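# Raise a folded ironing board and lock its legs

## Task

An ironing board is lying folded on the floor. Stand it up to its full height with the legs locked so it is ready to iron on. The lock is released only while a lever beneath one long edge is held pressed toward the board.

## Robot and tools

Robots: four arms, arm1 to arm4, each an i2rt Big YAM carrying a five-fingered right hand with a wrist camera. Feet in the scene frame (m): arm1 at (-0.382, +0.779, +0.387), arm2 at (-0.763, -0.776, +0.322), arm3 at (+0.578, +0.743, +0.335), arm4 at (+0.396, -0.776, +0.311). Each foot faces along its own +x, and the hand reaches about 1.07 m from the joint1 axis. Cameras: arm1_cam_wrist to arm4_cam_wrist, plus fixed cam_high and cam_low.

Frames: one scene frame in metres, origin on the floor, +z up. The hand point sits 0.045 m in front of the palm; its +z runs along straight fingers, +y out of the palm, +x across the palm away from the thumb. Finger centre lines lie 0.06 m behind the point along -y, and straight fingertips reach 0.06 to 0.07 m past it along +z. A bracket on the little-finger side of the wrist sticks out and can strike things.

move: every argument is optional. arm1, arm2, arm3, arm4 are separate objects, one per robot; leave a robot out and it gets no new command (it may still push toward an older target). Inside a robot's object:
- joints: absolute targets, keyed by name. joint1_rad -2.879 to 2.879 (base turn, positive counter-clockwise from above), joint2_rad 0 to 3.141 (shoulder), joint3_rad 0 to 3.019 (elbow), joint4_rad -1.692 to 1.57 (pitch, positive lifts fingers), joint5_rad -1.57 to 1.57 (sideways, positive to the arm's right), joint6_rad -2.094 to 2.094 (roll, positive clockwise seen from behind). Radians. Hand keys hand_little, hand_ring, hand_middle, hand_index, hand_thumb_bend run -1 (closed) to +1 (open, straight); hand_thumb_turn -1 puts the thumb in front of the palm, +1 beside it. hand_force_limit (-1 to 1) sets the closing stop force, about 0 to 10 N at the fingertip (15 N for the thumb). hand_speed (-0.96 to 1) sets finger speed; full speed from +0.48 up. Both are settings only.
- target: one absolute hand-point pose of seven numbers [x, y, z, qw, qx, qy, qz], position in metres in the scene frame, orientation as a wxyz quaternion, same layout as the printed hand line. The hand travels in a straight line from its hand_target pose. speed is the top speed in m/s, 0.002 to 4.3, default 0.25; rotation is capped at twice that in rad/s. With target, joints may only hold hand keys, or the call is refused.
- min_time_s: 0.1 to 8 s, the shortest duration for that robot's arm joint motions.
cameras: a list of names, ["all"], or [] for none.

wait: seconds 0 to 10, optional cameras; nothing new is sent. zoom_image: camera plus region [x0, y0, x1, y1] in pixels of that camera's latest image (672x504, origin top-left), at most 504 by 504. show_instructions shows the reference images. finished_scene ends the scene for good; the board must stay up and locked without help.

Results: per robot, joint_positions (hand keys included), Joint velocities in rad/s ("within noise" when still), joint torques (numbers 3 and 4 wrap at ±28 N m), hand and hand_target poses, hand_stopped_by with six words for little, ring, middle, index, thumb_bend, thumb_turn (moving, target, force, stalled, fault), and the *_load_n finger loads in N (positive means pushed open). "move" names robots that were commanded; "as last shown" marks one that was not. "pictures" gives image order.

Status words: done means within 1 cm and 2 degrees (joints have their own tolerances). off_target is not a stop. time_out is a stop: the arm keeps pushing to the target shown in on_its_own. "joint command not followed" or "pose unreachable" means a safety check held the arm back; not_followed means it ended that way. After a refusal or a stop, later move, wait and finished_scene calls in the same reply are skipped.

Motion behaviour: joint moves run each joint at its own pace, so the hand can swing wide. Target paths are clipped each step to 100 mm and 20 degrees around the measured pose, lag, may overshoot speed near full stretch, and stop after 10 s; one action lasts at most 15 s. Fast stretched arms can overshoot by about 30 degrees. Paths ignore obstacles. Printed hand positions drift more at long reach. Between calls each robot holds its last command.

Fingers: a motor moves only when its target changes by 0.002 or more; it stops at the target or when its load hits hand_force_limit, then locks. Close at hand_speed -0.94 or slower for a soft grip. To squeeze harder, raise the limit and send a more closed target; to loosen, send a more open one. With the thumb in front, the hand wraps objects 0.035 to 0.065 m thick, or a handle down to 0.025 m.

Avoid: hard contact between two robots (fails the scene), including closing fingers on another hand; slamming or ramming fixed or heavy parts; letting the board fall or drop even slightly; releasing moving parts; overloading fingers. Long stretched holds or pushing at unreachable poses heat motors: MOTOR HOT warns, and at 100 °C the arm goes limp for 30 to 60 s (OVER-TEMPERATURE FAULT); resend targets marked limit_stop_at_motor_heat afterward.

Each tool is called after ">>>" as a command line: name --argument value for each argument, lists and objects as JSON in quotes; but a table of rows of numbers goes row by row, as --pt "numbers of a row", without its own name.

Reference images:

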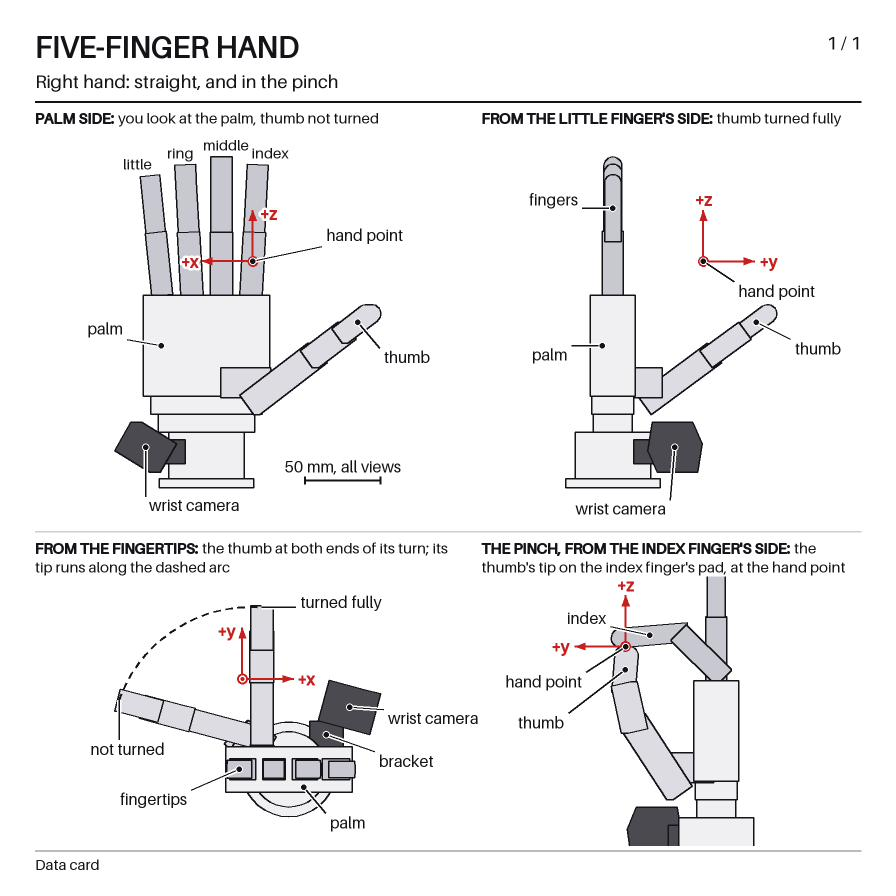

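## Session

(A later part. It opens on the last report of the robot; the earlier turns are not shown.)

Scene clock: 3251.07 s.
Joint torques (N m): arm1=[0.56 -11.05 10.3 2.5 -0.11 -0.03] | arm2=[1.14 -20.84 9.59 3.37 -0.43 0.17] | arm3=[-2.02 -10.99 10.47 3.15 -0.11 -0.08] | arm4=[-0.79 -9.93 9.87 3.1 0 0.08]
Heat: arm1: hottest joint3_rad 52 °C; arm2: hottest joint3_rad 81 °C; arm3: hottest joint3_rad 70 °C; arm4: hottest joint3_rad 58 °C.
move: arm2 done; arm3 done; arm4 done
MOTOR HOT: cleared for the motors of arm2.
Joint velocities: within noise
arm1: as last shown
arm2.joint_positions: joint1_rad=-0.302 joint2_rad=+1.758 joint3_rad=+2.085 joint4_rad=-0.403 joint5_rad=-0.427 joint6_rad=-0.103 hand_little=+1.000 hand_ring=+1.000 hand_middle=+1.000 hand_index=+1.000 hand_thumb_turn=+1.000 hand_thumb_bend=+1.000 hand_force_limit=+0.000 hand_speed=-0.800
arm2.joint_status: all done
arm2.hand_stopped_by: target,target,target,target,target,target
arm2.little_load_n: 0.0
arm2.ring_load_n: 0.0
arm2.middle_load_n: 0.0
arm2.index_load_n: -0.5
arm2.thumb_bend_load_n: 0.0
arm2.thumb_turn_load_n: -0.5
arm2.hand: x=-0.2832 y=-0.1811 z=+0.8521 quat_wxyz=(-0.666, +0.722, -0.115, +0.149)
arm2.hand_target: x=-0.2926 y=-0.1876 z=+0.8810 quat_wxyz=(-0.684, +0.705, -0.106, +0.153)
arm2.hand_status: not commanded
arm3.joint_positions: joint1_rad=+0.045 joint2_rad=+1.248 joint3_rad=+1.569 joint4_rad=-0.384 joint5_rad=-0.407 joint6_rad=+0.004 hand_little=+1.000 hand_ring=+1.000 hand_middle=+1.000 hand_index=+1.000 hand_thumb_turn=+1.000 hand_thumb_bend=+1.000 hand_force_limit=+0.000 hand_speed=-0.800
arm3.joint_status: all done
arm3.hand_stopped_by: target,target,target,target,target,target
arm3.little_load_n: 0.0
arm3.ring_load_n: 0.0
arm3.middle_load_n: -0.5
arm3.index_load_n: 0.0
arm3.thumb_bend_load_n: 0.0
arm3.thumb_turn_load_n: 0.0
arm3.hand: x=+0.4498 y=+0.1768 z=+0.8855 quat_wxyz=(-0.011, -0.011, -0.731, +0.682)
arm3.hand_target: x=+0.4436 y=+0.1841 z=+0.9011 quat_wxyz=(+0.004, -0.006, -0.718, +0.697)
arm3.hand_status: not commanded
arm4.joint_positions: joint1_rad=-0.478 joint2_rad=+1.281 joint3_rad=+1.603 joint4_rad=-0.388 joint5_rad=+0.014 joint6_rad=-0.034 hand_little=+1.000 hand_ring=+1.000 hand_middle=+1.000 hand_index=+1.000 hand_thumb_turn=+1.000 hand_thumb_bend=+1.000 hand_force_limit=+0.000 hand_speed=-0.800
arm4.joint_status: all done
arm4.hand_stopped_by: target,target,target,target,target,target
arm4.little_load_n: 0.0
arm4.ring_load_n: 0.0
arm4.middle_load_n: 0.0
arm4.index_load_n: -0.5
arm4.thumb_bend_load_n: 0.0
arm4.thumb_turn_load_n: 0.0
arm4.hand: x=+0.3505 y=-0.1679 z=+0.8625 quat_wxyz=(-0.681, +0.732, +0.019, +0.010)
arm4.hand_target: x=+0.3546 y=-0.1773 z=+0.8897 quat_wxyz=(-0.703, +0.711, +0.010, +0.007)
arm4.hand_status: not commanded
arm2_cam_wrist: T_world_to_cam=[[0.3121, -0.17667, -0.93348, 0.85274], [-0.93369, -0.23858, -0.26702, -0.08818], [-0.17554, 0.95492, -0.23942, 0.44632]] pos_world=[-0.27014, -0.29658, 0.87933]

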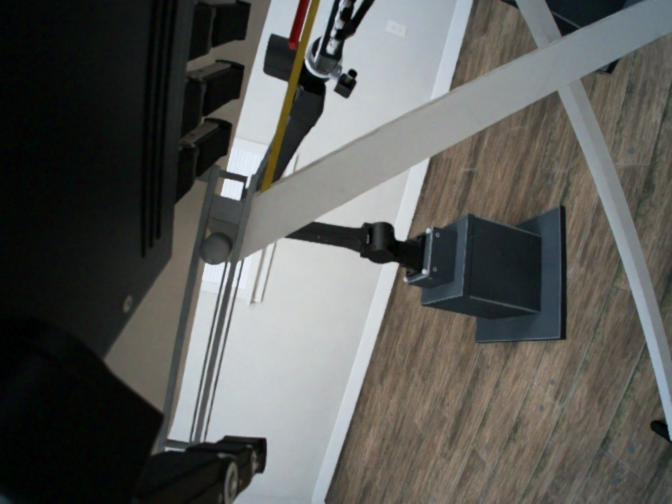

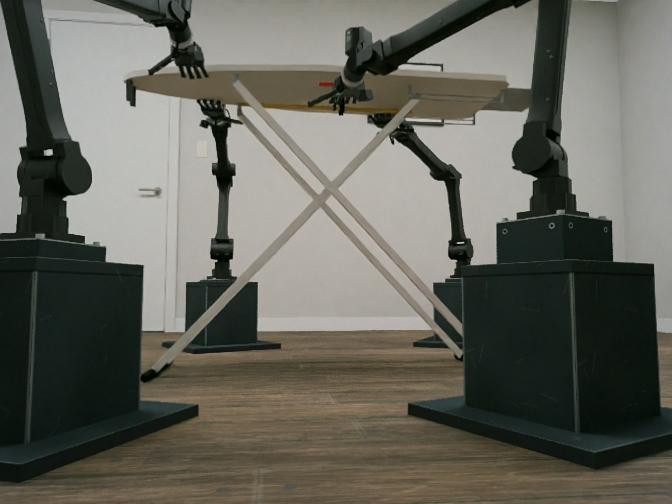

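>>> move --arm2 '{"joints": {"joint1_rad": -0.302, "joint2_rad": 1.72, "joint3_rad": 1.93, "joint4_rad": -0.28, "joint5_rad": -0.437, "joint6_rad": -0.089}, "min_time_s": 3}' --arm3 '{"joints": {"joint1_rad": 0.030, "joint2_rad": 1.22, "joint3_rad": 1.44, "joint4_rad": -0.27, "joint5_rad": -0.408, "joint6_rad": -0.006}, "min_time_s": 3}' --arm4 '{"joints": {"joint1_rad": -0.486, "joint2_rad": 1.245, "joint3_rad": 1.48, "joint4_rad": -0.27, "joint5_rad": 0.014, "joint6_rad": -0.018}, "min_time_s": 3}' --arm1 '{"joints": {"joint1_rad": 0.407, "joint2_rad": 1.272, "joint3_rad": 1.03, "joint4_rad": 0.226, "joint5_rad": 0.842}, "min_time_s": 3}' --cameras '["arm2_cam_wrist", "cam_low"]'

Scene clock: 3266.17 s.
Joint torques (N m): arm1=[1.79 -9.23 9.91 2.43 0.11 -0.06] | arm2=[2.37 -17.73 8.18 1.87 -0.22 -0.03] | arm3=[-2.02 -11.11 10.77 3.11 -0.12 -0.08] | arm4=[-0.73 -9.82 9.85 2.88 0.01 0.08]
Heat: arm1: hottest joint3_rad 50 °C; arm2: hottest joint3_rad 74 °C; arm3: hottest joint3_rad 66 °C; arm4: hottest joint3_rad 57 °C.
move: arm1 done; arm2 done; arm3 done; arm4 done
Joint velocities: within noise
arm1.joint_positions: joint1_rad=+0.396 joint2_rad=+1.292 joint3_rad=+1.027 joint4_rad=+0.206 joint5_rad=+0.839 joint6_rad=+0.011 hand_little=+1.000 hand_ring=+1.000 hand_middle=+1.000 hand_index=+1.000 hand_thumb_turn=+1.000 hand_thumb_bend=+1.000 hand_force_limit=+0.000 hand_speed=+0.000
arm1.joint_status: all done
arm1.hand_stopped_by: target,target,target,target,target,target
arm1.little_load_n: 0.0
arm1.ring_load_n: 0.0
arm1.middle_load_n: 0.0
arm1.index_load_n: 0.0
arm1.thumb_bend_load_n: 0.0
arm1.thumb_turn_load_n: 0.0
arm1.hand: x=-0.0409 y=+0.3019 z=+0.7295 quat_wxyz=(+0.009, +0.008, -0.721, +0.693)
arm1.hand_target: x=-0.0387 y=+0.3073 z=+0.7466 quat_wxyz=(-0.003, +0.003, -0.711, +0.703)
arm1.hand_status: not commanded
arm2.joint_positions: joint1_rad=-0.303 joint2_rad=+1.717 joint3_rad=+1.952 joint4_rad=-0.275 joint5_rad=-0.432 joint6_rad=-0.089 hand_little=+1.000 hand_ring=+1.000 hand_middle=+1.000 hand_index=+1.000 hand_thumb_turn=+1.000 hand_thumb_bend=+1.000 hand_force_limit=+0.000 hand_speed=-0.800
arm2.joint_status: all done
arm2.hand_stopped_by: target,target,target,target,target,target
arm2.little_load_n: 0.0
arm2.ring_load_n: -0.5
arm2.middle_load_n: -0.5
arm2.index_load_n: 0.5
arm2.thumb_bend_load_n: 0.0
arm2.thumb_turn_load_n: 0.0
arm2.hand: x=-0.2858 y=-0.1828 z=+0.8321 quat_wxyz=(-0.678, +0.711, -0.112, +0.151)
arm2.hand_target: x=-0.2868 y=-0.1813 z=+0.8155 quat_wxyz=(-0.670, +0.720, -0.116, +0.142)
arm2.hand_status: not commanded
arm3.joint_positions: joint1_rad=+0.045 joint2_rad=+1.238 joint3_rad=+1.438 joint4_rad=-0.293 joint5_rad=-0.407 joint6_rad=+0.004 hand_little=+1.000 hand_ring=+1.000 hand_middle=+1.000 hand_index=+1.000 hand_thumb_turn=+1.000 hand_thumb_bend=+1.000 hand_force_limit=+0.000 hand_speed=-0.800
arm3.joint_status: all done
arm3.hand_stopped_by: target,target,target,target,target,target
arm3.little_load_n: -0.5
arm3.ring_load_n: 0.0
arm3.middle_load_n: 0.0
arm3.index_load_n: 0.0
arm3.thumb_bend_load_n: 0.0
arm3.thumb_turn_load_n: 0.0
arm3.hand: x=+0.4475 y=+0.1719 z=+0.8329 quat_wxyz=(-0.015, -0.016, -0.740, +0.672)
arm3.hand_target: x=+0.4409 y=+0.1784 z=+0.8492 quat_wxyz=(-0.001, -0.011, -0.727, +0.687)
arm3.hand_status: not commanded
arm4.joint_positions: joint1_rad=-0.478 joint2_rad=+1.266 joint3_rad=+1.477 joint4_rad=-0.292 joint5_rad=+0.014 joint6_rad=-0.032 hand_little=+1.000 hand_ring=+1.000 hand_middle=+1.000 hand_index=+1.000 hand_thumb_turn=+1.000 hand_thumb_bend=+1.000 hand_force_limit=+0.000 hand_speed=-0.800
arm4.joint_status: all done
arm4.hand_stopped_by: target,target,target,target,target,target
arm4.little_load_n: 0.0
arm4.ring_load_n: 0.0
arm4.middle_load_n: 0.0
arm4.index_load_n: -0.5
arm4.thumb_bend_load_n: 0.5
arm4.thumb_turn_load_n: 0.0
arm4.hand: x=+0.3506 y=-0.1640 z=+0.8167 quat_wxyz=(-0.676, +0.737, +0.019, +0.009)
arm4.hand_target: x=+0.3548 y=-0.1701 z=+0.8373 quat_wxyz=(-0.692, +0.721, +0.010, +0.007)
arm4.hand_status: not commanded
arm2_cam_wrist: T_world_to_cam=[[0.32376, -0.14833, -0.93444, 0.84392], [-0.92987, -0.23223, -0.28531, -0.07889], [-0.17469, 0.96128, -0.21311, 0.42218]] pos_world=[-0.27283, -0.29898, 0.85605]

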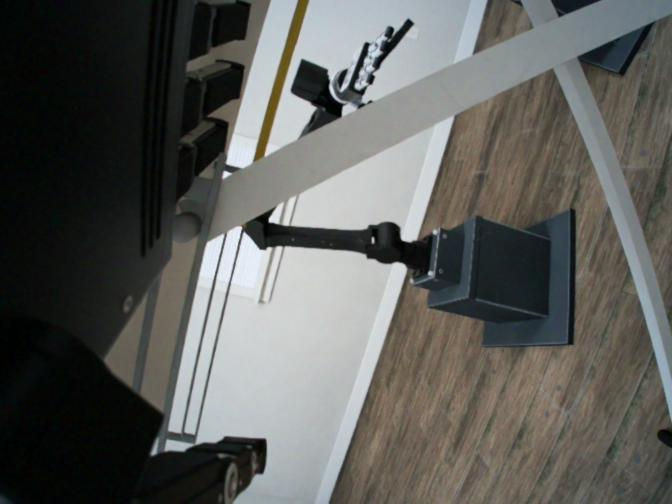

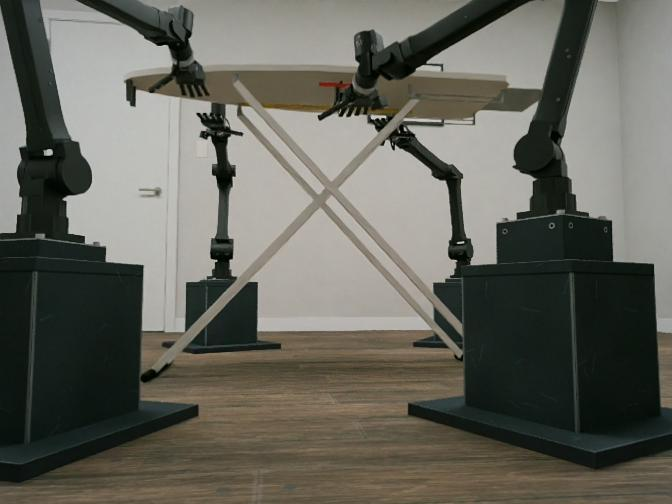

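>>> move --arm2 '{"target": [-0.30, -0.31, 0.80, 0.670, -0.720, 0.116, -0.142], "speed": 0.15}' --arm3 '{"target": [0.44, 0.33, 0.81, -0.001, -0.011, -0.727, 0.687], "speed": 0.15}' --arm4 '{"target": [0.33, -0.30, 0.82, 0.669, -0.743, 0, 0], "speed": 0.15}' --cameras '["cam_high", "cam_low"]'

>>> move --arm4 '{"target": [-0.088, -0.3016, 0.869, 0.5, -0.5, 0.5, 0.5], "speed": 0.3}' --cameras '["arm4_cam_wrist"]'

>>> zoom_image --camera "arm4_cam_wrist" --region '[230, 60, 400, 200]'

Scene clock: 3277.57 s.
Joint torques (N m): arm1=[1.79 -9.47 9.89 2.48 0.12 -0.05] | arm2=[1.26 -15.03 9.91 2.62 -0.16 -0.15] | arm3=[-1.79 -4.13 10.66 1.91 -0.26 -0.08] | arm4=[0.85 -4.31 9.62 1.68 0.11 0.07]
Heat: arm1: hottest joint3_rad 48 °C; arm2: hottest joint3_rad 68 °C; arm3: hottest joint3_rad 63 °C; arm4: hottest joint3_rad 54 °C.
move: arm2 done; arm3 done; arm4 done
Joint velocities: within noise
arm1: as last shown
arm2.joint_positions: joint1_rad=-0.460 joint2_rad=+1.463 joint3_rad=+1.580 joint4_rad=-0.217 joint5_rad=-0.603 joint6_rad=-0.090 hand_little=+1.000 hand_ring=+1.000 hand_middle=+1.000 hand_index=+1.000 hand_thumb_turn=+1.000 hand_thumb_bend=+1.000 hand_force_limit=+0.000 hand_speed=-0.800
arm2.joint_status: not commanded
arm2.hand_stopped_by: target,target,target,target,target,target
arm2.little_load_n: 0.0
arm2.ring_load_n: 0.0
arm2.middle_load_n: 0.0
arm2.index_load_n: 0.0
arm2.thumb_bend_load_n: 0.0
arm2.thumb_turn_load_n: 0.0
arm2.hand: x=-0.3065 y=-0.3060 z=+0.7949 quat_wxyz=(-0.665, +0.725, -0.123, +0.129)
arm2.hand_target: x=-0.3001 y=-0.3101 z=+0.8001 quat_wxyz=(-0.670, +0.720, -0.116, +0.142)
arm2.hand_status: done (0.009 m and 1.8 deg from the pose sent, 0.132 m and 1.8 deg at the start)
arm3.joint_positions: joint1_rad=-0.192 joint2_rad=+0.864 joint3_rad=+1.098 joint4_rad=-0.290 joint5_rad=-0.637 joint6_rad=-0.008 hand_little=+1.000 hand_ring=+1.000 hand_middle=+1.000 hand_index=+1.000 hand_thumb_turn=+1.000 hand_thumb_bend=+1.000 hand_force_limit=+0.000 hand_speed=-0.800
arm3.joint_status: not commanded
arm3.hand_stopped_by: target,target,target,target,target,target
arm3.little_load_n: 0.0
arm3.ring_load_n: 0.0
arm3.middle_load_n: 0.0
arm3.index_load_n: 0.0
arm3.thumb_bend_load_n: 0.0
arm3.thumb_turn_load_n: 0.0
arm3.hand: x=+0.4440 y=+0.3276 z=+0.8093 quat_wxyz=(-0.007, -0.012, -0.727, +0.687)
arm3.hand_target: x=+0.4400 y=+0.3300 z=+0.8101 quat_wxyz=(-0.001, -0.011, -0.727, +0.687)
arm3.hand_status: done (0.005 m and 0.7 deg from the pose sent, 0.160 m and 2.9 deg at the start)
arm4.joint_positions: joint1_rad=-0.405 joint2_rad=+0.937 joint3_rad=+1.258 joint4_rad=-0.420 joint5_rad=+0.107 joint6_rad=+0.003 hand_little=+1.000 hand_ring=+1.000 hand_middle=+1.000 hand_index=+1.000 hand_thumb_turn=+1.000 hand_thumb_bend=+1.000 hand_force_limit=+0.000 hand_speed=-0.800
arm4.joint_status: not commanded
arm4.hand_stopped_by: target,target,target,target,target,target
arm4.little_load_n: 0.0
arm4.ring_load_n: 0.0
arm4.middle_load_n: -0.5
arm4.index_load_n: 0.0
arm4.thumb_bend_load_n: 0.0
arm4.thumb_turn_load_n: -0.5
arm4.hand: x=+0.3357 y=-0.2978 z=+0.8179 quat_wxyz=(-0.669, +0.743, +0.002, +0.008)
arm4.hand_target: x=+0.3300 y=-0.3000 z=+0.8198 quat_wxyz=(-0.669, +0.743, +0.000, +0.000)
arm4.hand_status: done (0.006 m and 0.9 deg from the pose sent, 0.138 m and 2.6 deg at the start)

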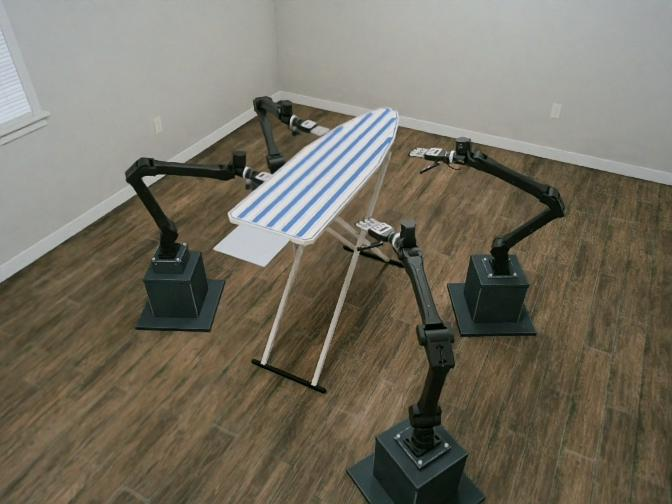

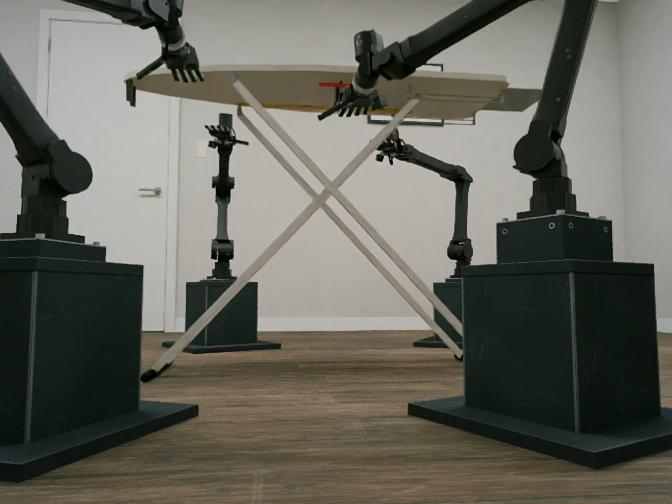

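Scene clock: 3281.10 s.
Joint torques (N m): arm1=[1.9 -9.47 9.89 2.43 0.12 -0.05] | arm2=[1.44 -13.92 9.7 2.84 -0.14 -0.13] | arm3=[-1.73 -4.19 10.66 1.91 -0.26 -0.08] | arm4=[0.38 -10.52 13.9 2.02 0.12 0.1]
Heat: arm1: hottest joint3_rad 48 °C; arm2: hottest joint3_rad 68 °C; arm3: hottest joint3_rad 63 °C; arm4: hottest joint3_rad 54 °C.
move: arm4 off_target
Joint velocities: within noise
arm1, arm2, arm3: as last shown
arm1.little_load_n: -0.5
arm1.thumb_turn_load_n: -0.5
arm2.ring_load_n: -0.5
arm4.joint_positions: joint1_rad=+0.481 joint2_rad=+1.453 joint3_rad=+1.436 joint4_rad=-0.039 joint5_rad=+0.988 joint6_rad=+1.553 hand_little=+1.000 hand_ring=+1.000 hand_middle=+1.000 hand_index=+1.000 hand_thumb_turn=+1.000 hand_thumb_bend=+1.000 hand_force_limit=+0.000 hand_speed=-0.800
arm4.joint_status: not commanded
arm4.hand_stopped_by: target,target,target,target,target,target
arm4.little_load_n: 0.0
arm4.ring_load_n: 0.0
arm4.middle_load_n: 0.0
arm4.index_load_n: 0.0
arm4.thumb_bend_load_n: 0.0
arm4.thumb_turn_load_n: 0.0
arm4.hand: x=-0.0862 y=-0.3002 z=+0.8301 quat_wxyz=(-0.509, +0.526, -0.492, -0.472)
arm4.hand_target: x=-0.0860 y=-0.3033 z=+0.8682 quat_wxyz=(-0.500, +0.500, -0.500, -0.500)
arm4.hand_status: off_target (0.039 m and 4.6 deg from the pose sent, 0.427 m and 90.9 deg at the start)
arm4_cam_wrist: T_world_to_cam=[[-0.93381, -0.01842, -0.35728, 0.20762], [-0.30156, -0.49681, 0.81378, -0.85193], [-0.19249, 0.86766, 0.45837, -0.02453]] pos_world=[-0.06775, -0.39814, 0.7787]

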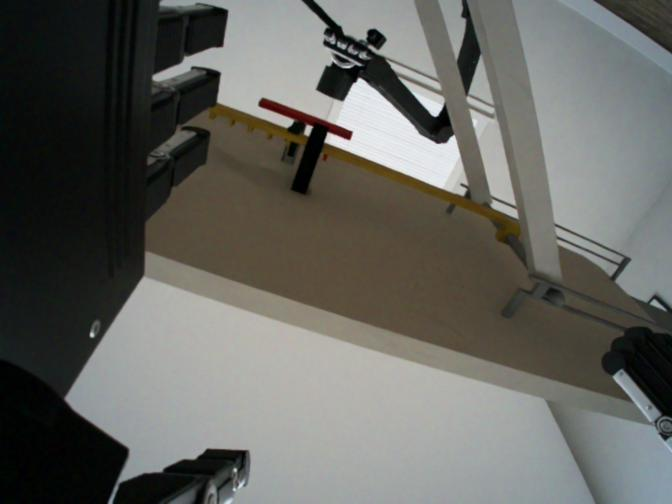

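Scaled by 2.965 from the camera's image (finer frame: 960x720).

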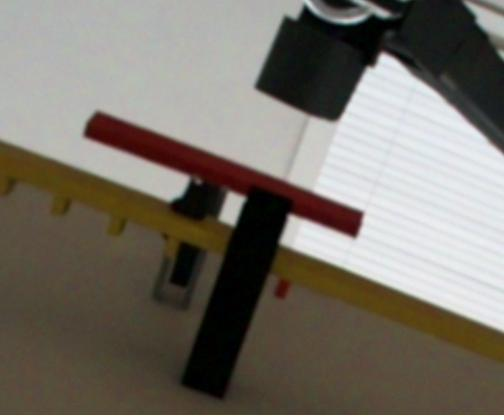

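>>> zoom_image --camera "arm4_cam_wrist" --region '[270, 100, 340, 170]'

>>> zoom_image --camera "arm4_cam_wrist" --region '[480, 220, 600, 330]'

Scaled by 7.200 from the camera's image (finer frame: 960x720).

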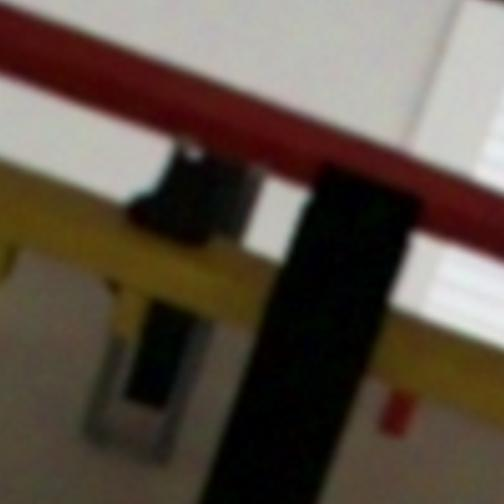

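Scaled by 4.200 from the camera's image (finer frame: 960x720).

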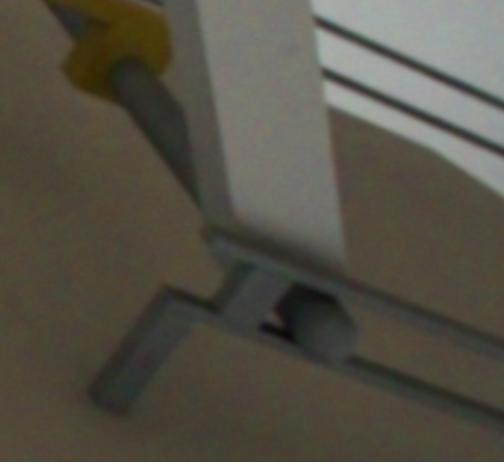

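>>> move --cameras '["cam_low", "arm4_cam_wrist"]'

>>> zoom_image --camera "cam_low" --region '[390, 80, 440, 125]'

>>> zoom_image --camera "arm4_cam_wrist" --region '[435, 170, 545, 270]'

Scene clock: 3365.10 s.
Joint torques (N m): arm1=[1.79 -9.52 9.94 2.43 0.12 -0.04] | arm2=[0.62 -14.51 9.95 2.8 -0.2 -0.15] | arm3=[-1.73 -4.13 10.67 1.92 -0.26 -0.08] | arm4=[0.5 -10.52 13.89 1.99 0.13 0.09]
Heat: arm1: hottest joint3_rad 42 °C; arm2: hottest joint3_rad 62 °C; arm3: hottest joint3_rad 56 °C; arm4: hottest joint3_rad 58 °C.
Joint velocities: within noise
arm1.joint_positions: joint1_rad=+0.396 joint2_rad=+1.292 joint3_rad=+1.027 joint4_rad=+0.206 joint5_rad=+0.839 joint6_rad=+0.011 hand_little=+1.000 hand_ring=+1.000 hand_middle=+1.000 hand_index=+1.000 hand_thumb_turn=+1.000 hand_thumb_bend=+1.000 hand_force_limit=+0.000 hand_speed=+0.000
arm1.joint_status: not commanded
arm1.hand_stopped_by: target,target,target,target,target,target
arm1.little_load_n: 0.0
arm1.ring_load_n: 0.0
arm1.middle_load_n: 0.0
arm1.index_load_n: 0.0
arm1.thumb_bend_load_n: 0.0
arm1.thumb_turn_load_n: 0.0
arm1.hand: x=-0.0409 y=+0.3019 z=+0.7295 quat_wxyz=(+0.009, +0.008, -0.721, +0.693) (m; scene frame)
arm1.hand_target: x=-0.0387 y=+0.3073 z=+0.7466 quat_wxyz=(-0.003, +0.003, -0.711, +0.703) (m; scene frame)
arm1.hand_status: not commanded
arm2.joint_positions: joint1_rad=-0.460 joint2_rad=+1.463 joint3_rad=+1.580 joint4_rad=-0.217 joint5_rad=-0.603 joint6_rad=-0.090 hand_little=+1.000 hand_ring=+1.000 hand_middle=+1.000 hand_index=+1.000 hand_thumb_turn=+1.000 hand_thumb_bend=+1.000 hand_force_limit=+0.000 hand_speed=-0.800
arm2.joint_status: not commanded
arm2.hand_stopped_by: target,target,target,target,target,target
arm2.little_load_n: 0.0
arm2.ring_load_n: 0.0
arm2.middle_load_n: 0.0
arm2.index_load_n: 0.0
arm2.thumb_bend_load_n: 0.0
arm2.thumb_turn_load_n: -0.5
arm2.hand: x=-0.3065 y=-0.3060 z=+0.7949 quat_wxyz=(-0.665, +0.725, -0.123, +0.129) (m; scene frame)
arm2.hand_target: x=-0.3001 y=-0.3101 z=+0.8001 quat_wxyz=(-0.670, +0.720, -0.116, +0.142) (m; scene frame)
arm2.hand_status: not commanded
arm3.joint_positions: joint1_rad=-0.192 joint2_rad=+0.864 joint3_rad=+1.098 joint4_rad=-0.290 joint5_rad=-0.637 joint6_rad=-0.008 hand_little=+1.000 hand_ring=+1.000 hand_middle=+1.000 hand_index=+1.000 hand_thumb_turn=+1.000 hand_thumb_bend=+1.000 hand_force_limit=+0.000 hand_speed=-0.800
arm3.joint_status: not commanded
arm3.hand_stopped_by: target,target,target,target,target,target
arm3.little_load_n: 0.0
arm3.ring_load_n: 0.0
arm3.middle_load_n: 0.0
arm3.index_load_n: 0.0
arm3.thumb_bend_load_n: 0.0
arm3.thumb_turn_load_n: -0.5
arm3.hand: x=+0.4440 y=+0.3276 z=+0.8093 quat_wxyz=(-0.007, -0.012, -0.727, +0.687) (m; scene frame)
arm3.hand_target: x=+0.4400 y=+0.3300 z=+0.8101 quat_wxyz=(-0.001, -0.011, -0.727, +0.687) (m; scene frame)
arm3.hand_status: not commanded
arm4.joint_positions: joint1_rad=+0.481 joint2_rad=+1.453 joint3_rad=+1.436 joint4_rad=-0.039 joint5_rad=+0.987 joint6_rad=+1.553 hand_little=+1.000 hand_ring=+1.000 hand_middle=+1.000 hand_index=+1.000 hand_thumb_turn=+1.000 hand_thumb_bend=+1.000 hand_force_limit=+0.000 hand_speed=-0.800
arm4.joint_status: not commanded
arm4.hand_stopped_by: target,target,target,target,target,target
arm4.little_load_n: 0.0
arm4.ring_load_n: 0.0
arm4.middle_load_n: 0.0
arm4.index_load_n: 0.0
arm4.thumb_bend_load_n: 0.0
arm4.thumb_turn_load_n: 0.0
arm4.hand: x=-0.0863 y=-0.3003 z=+0.8301 quat_wxyz=(-0.508, +0.526, -0.492, -0.472) (m; scene frame)
arm4.hand_target: x=-0.0860 y=-0.3033 z=+0.8682 quat_wxyz=(-0.500, +0.500, -0.500, -0.500) (m; scene frame)
arm4.hand_status: off_target (0.039 m and 4.6 deg from the pose sent, 0.427 m and 90.9 deg at the start)
pictures: arm4_cam_wrist, cam_low
camera_calibration:
arm4_cam_wrist: T_world_to_cam=[[-0.93395, -0.01875, -0.35692, 0.20719], [-0.30108, -0.49683, 0.81395, -0.85203], [-0.19259, 0.86764, 0.45837, -0.02454]] pos_world=[-0.06775, -0.39814, 0.7787]

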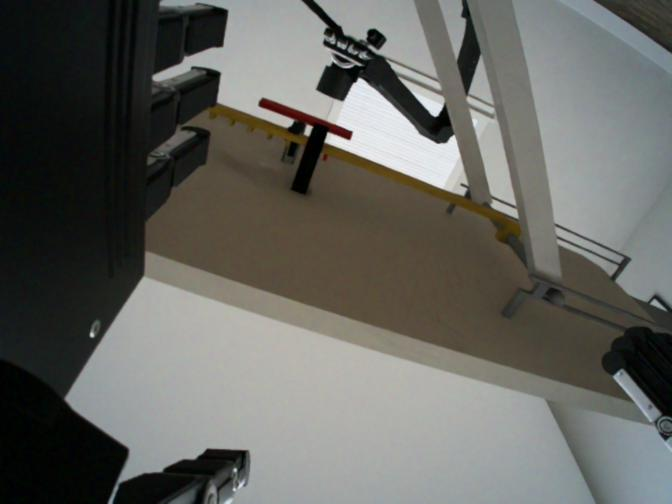

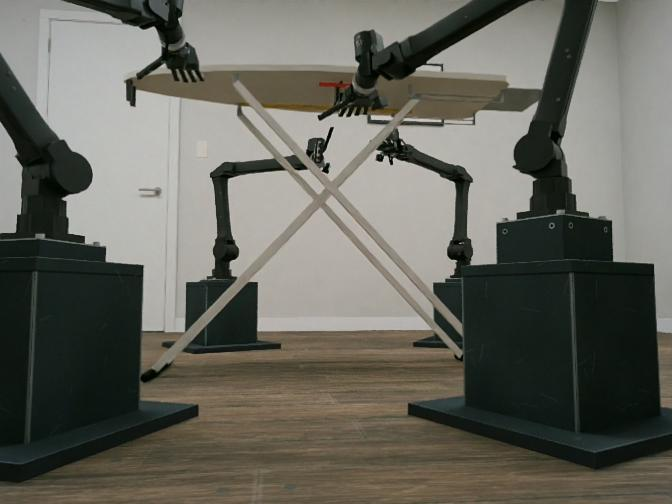

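Scaled by 10.080.

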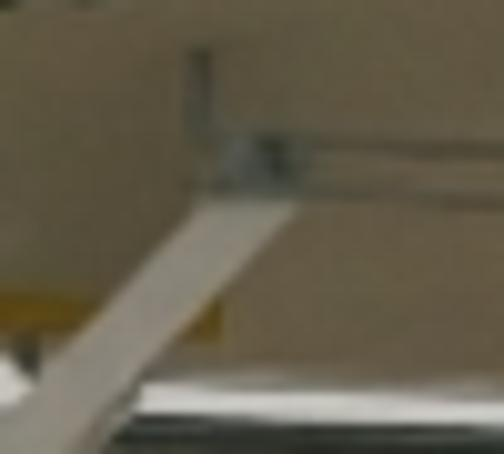

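Scaled by 4.582 from the camera's image (finer frame: 960x720).

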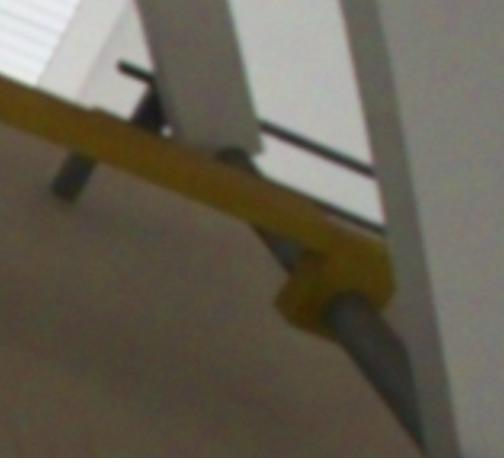

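>>> finished_scene

The scene is finished: the task was done.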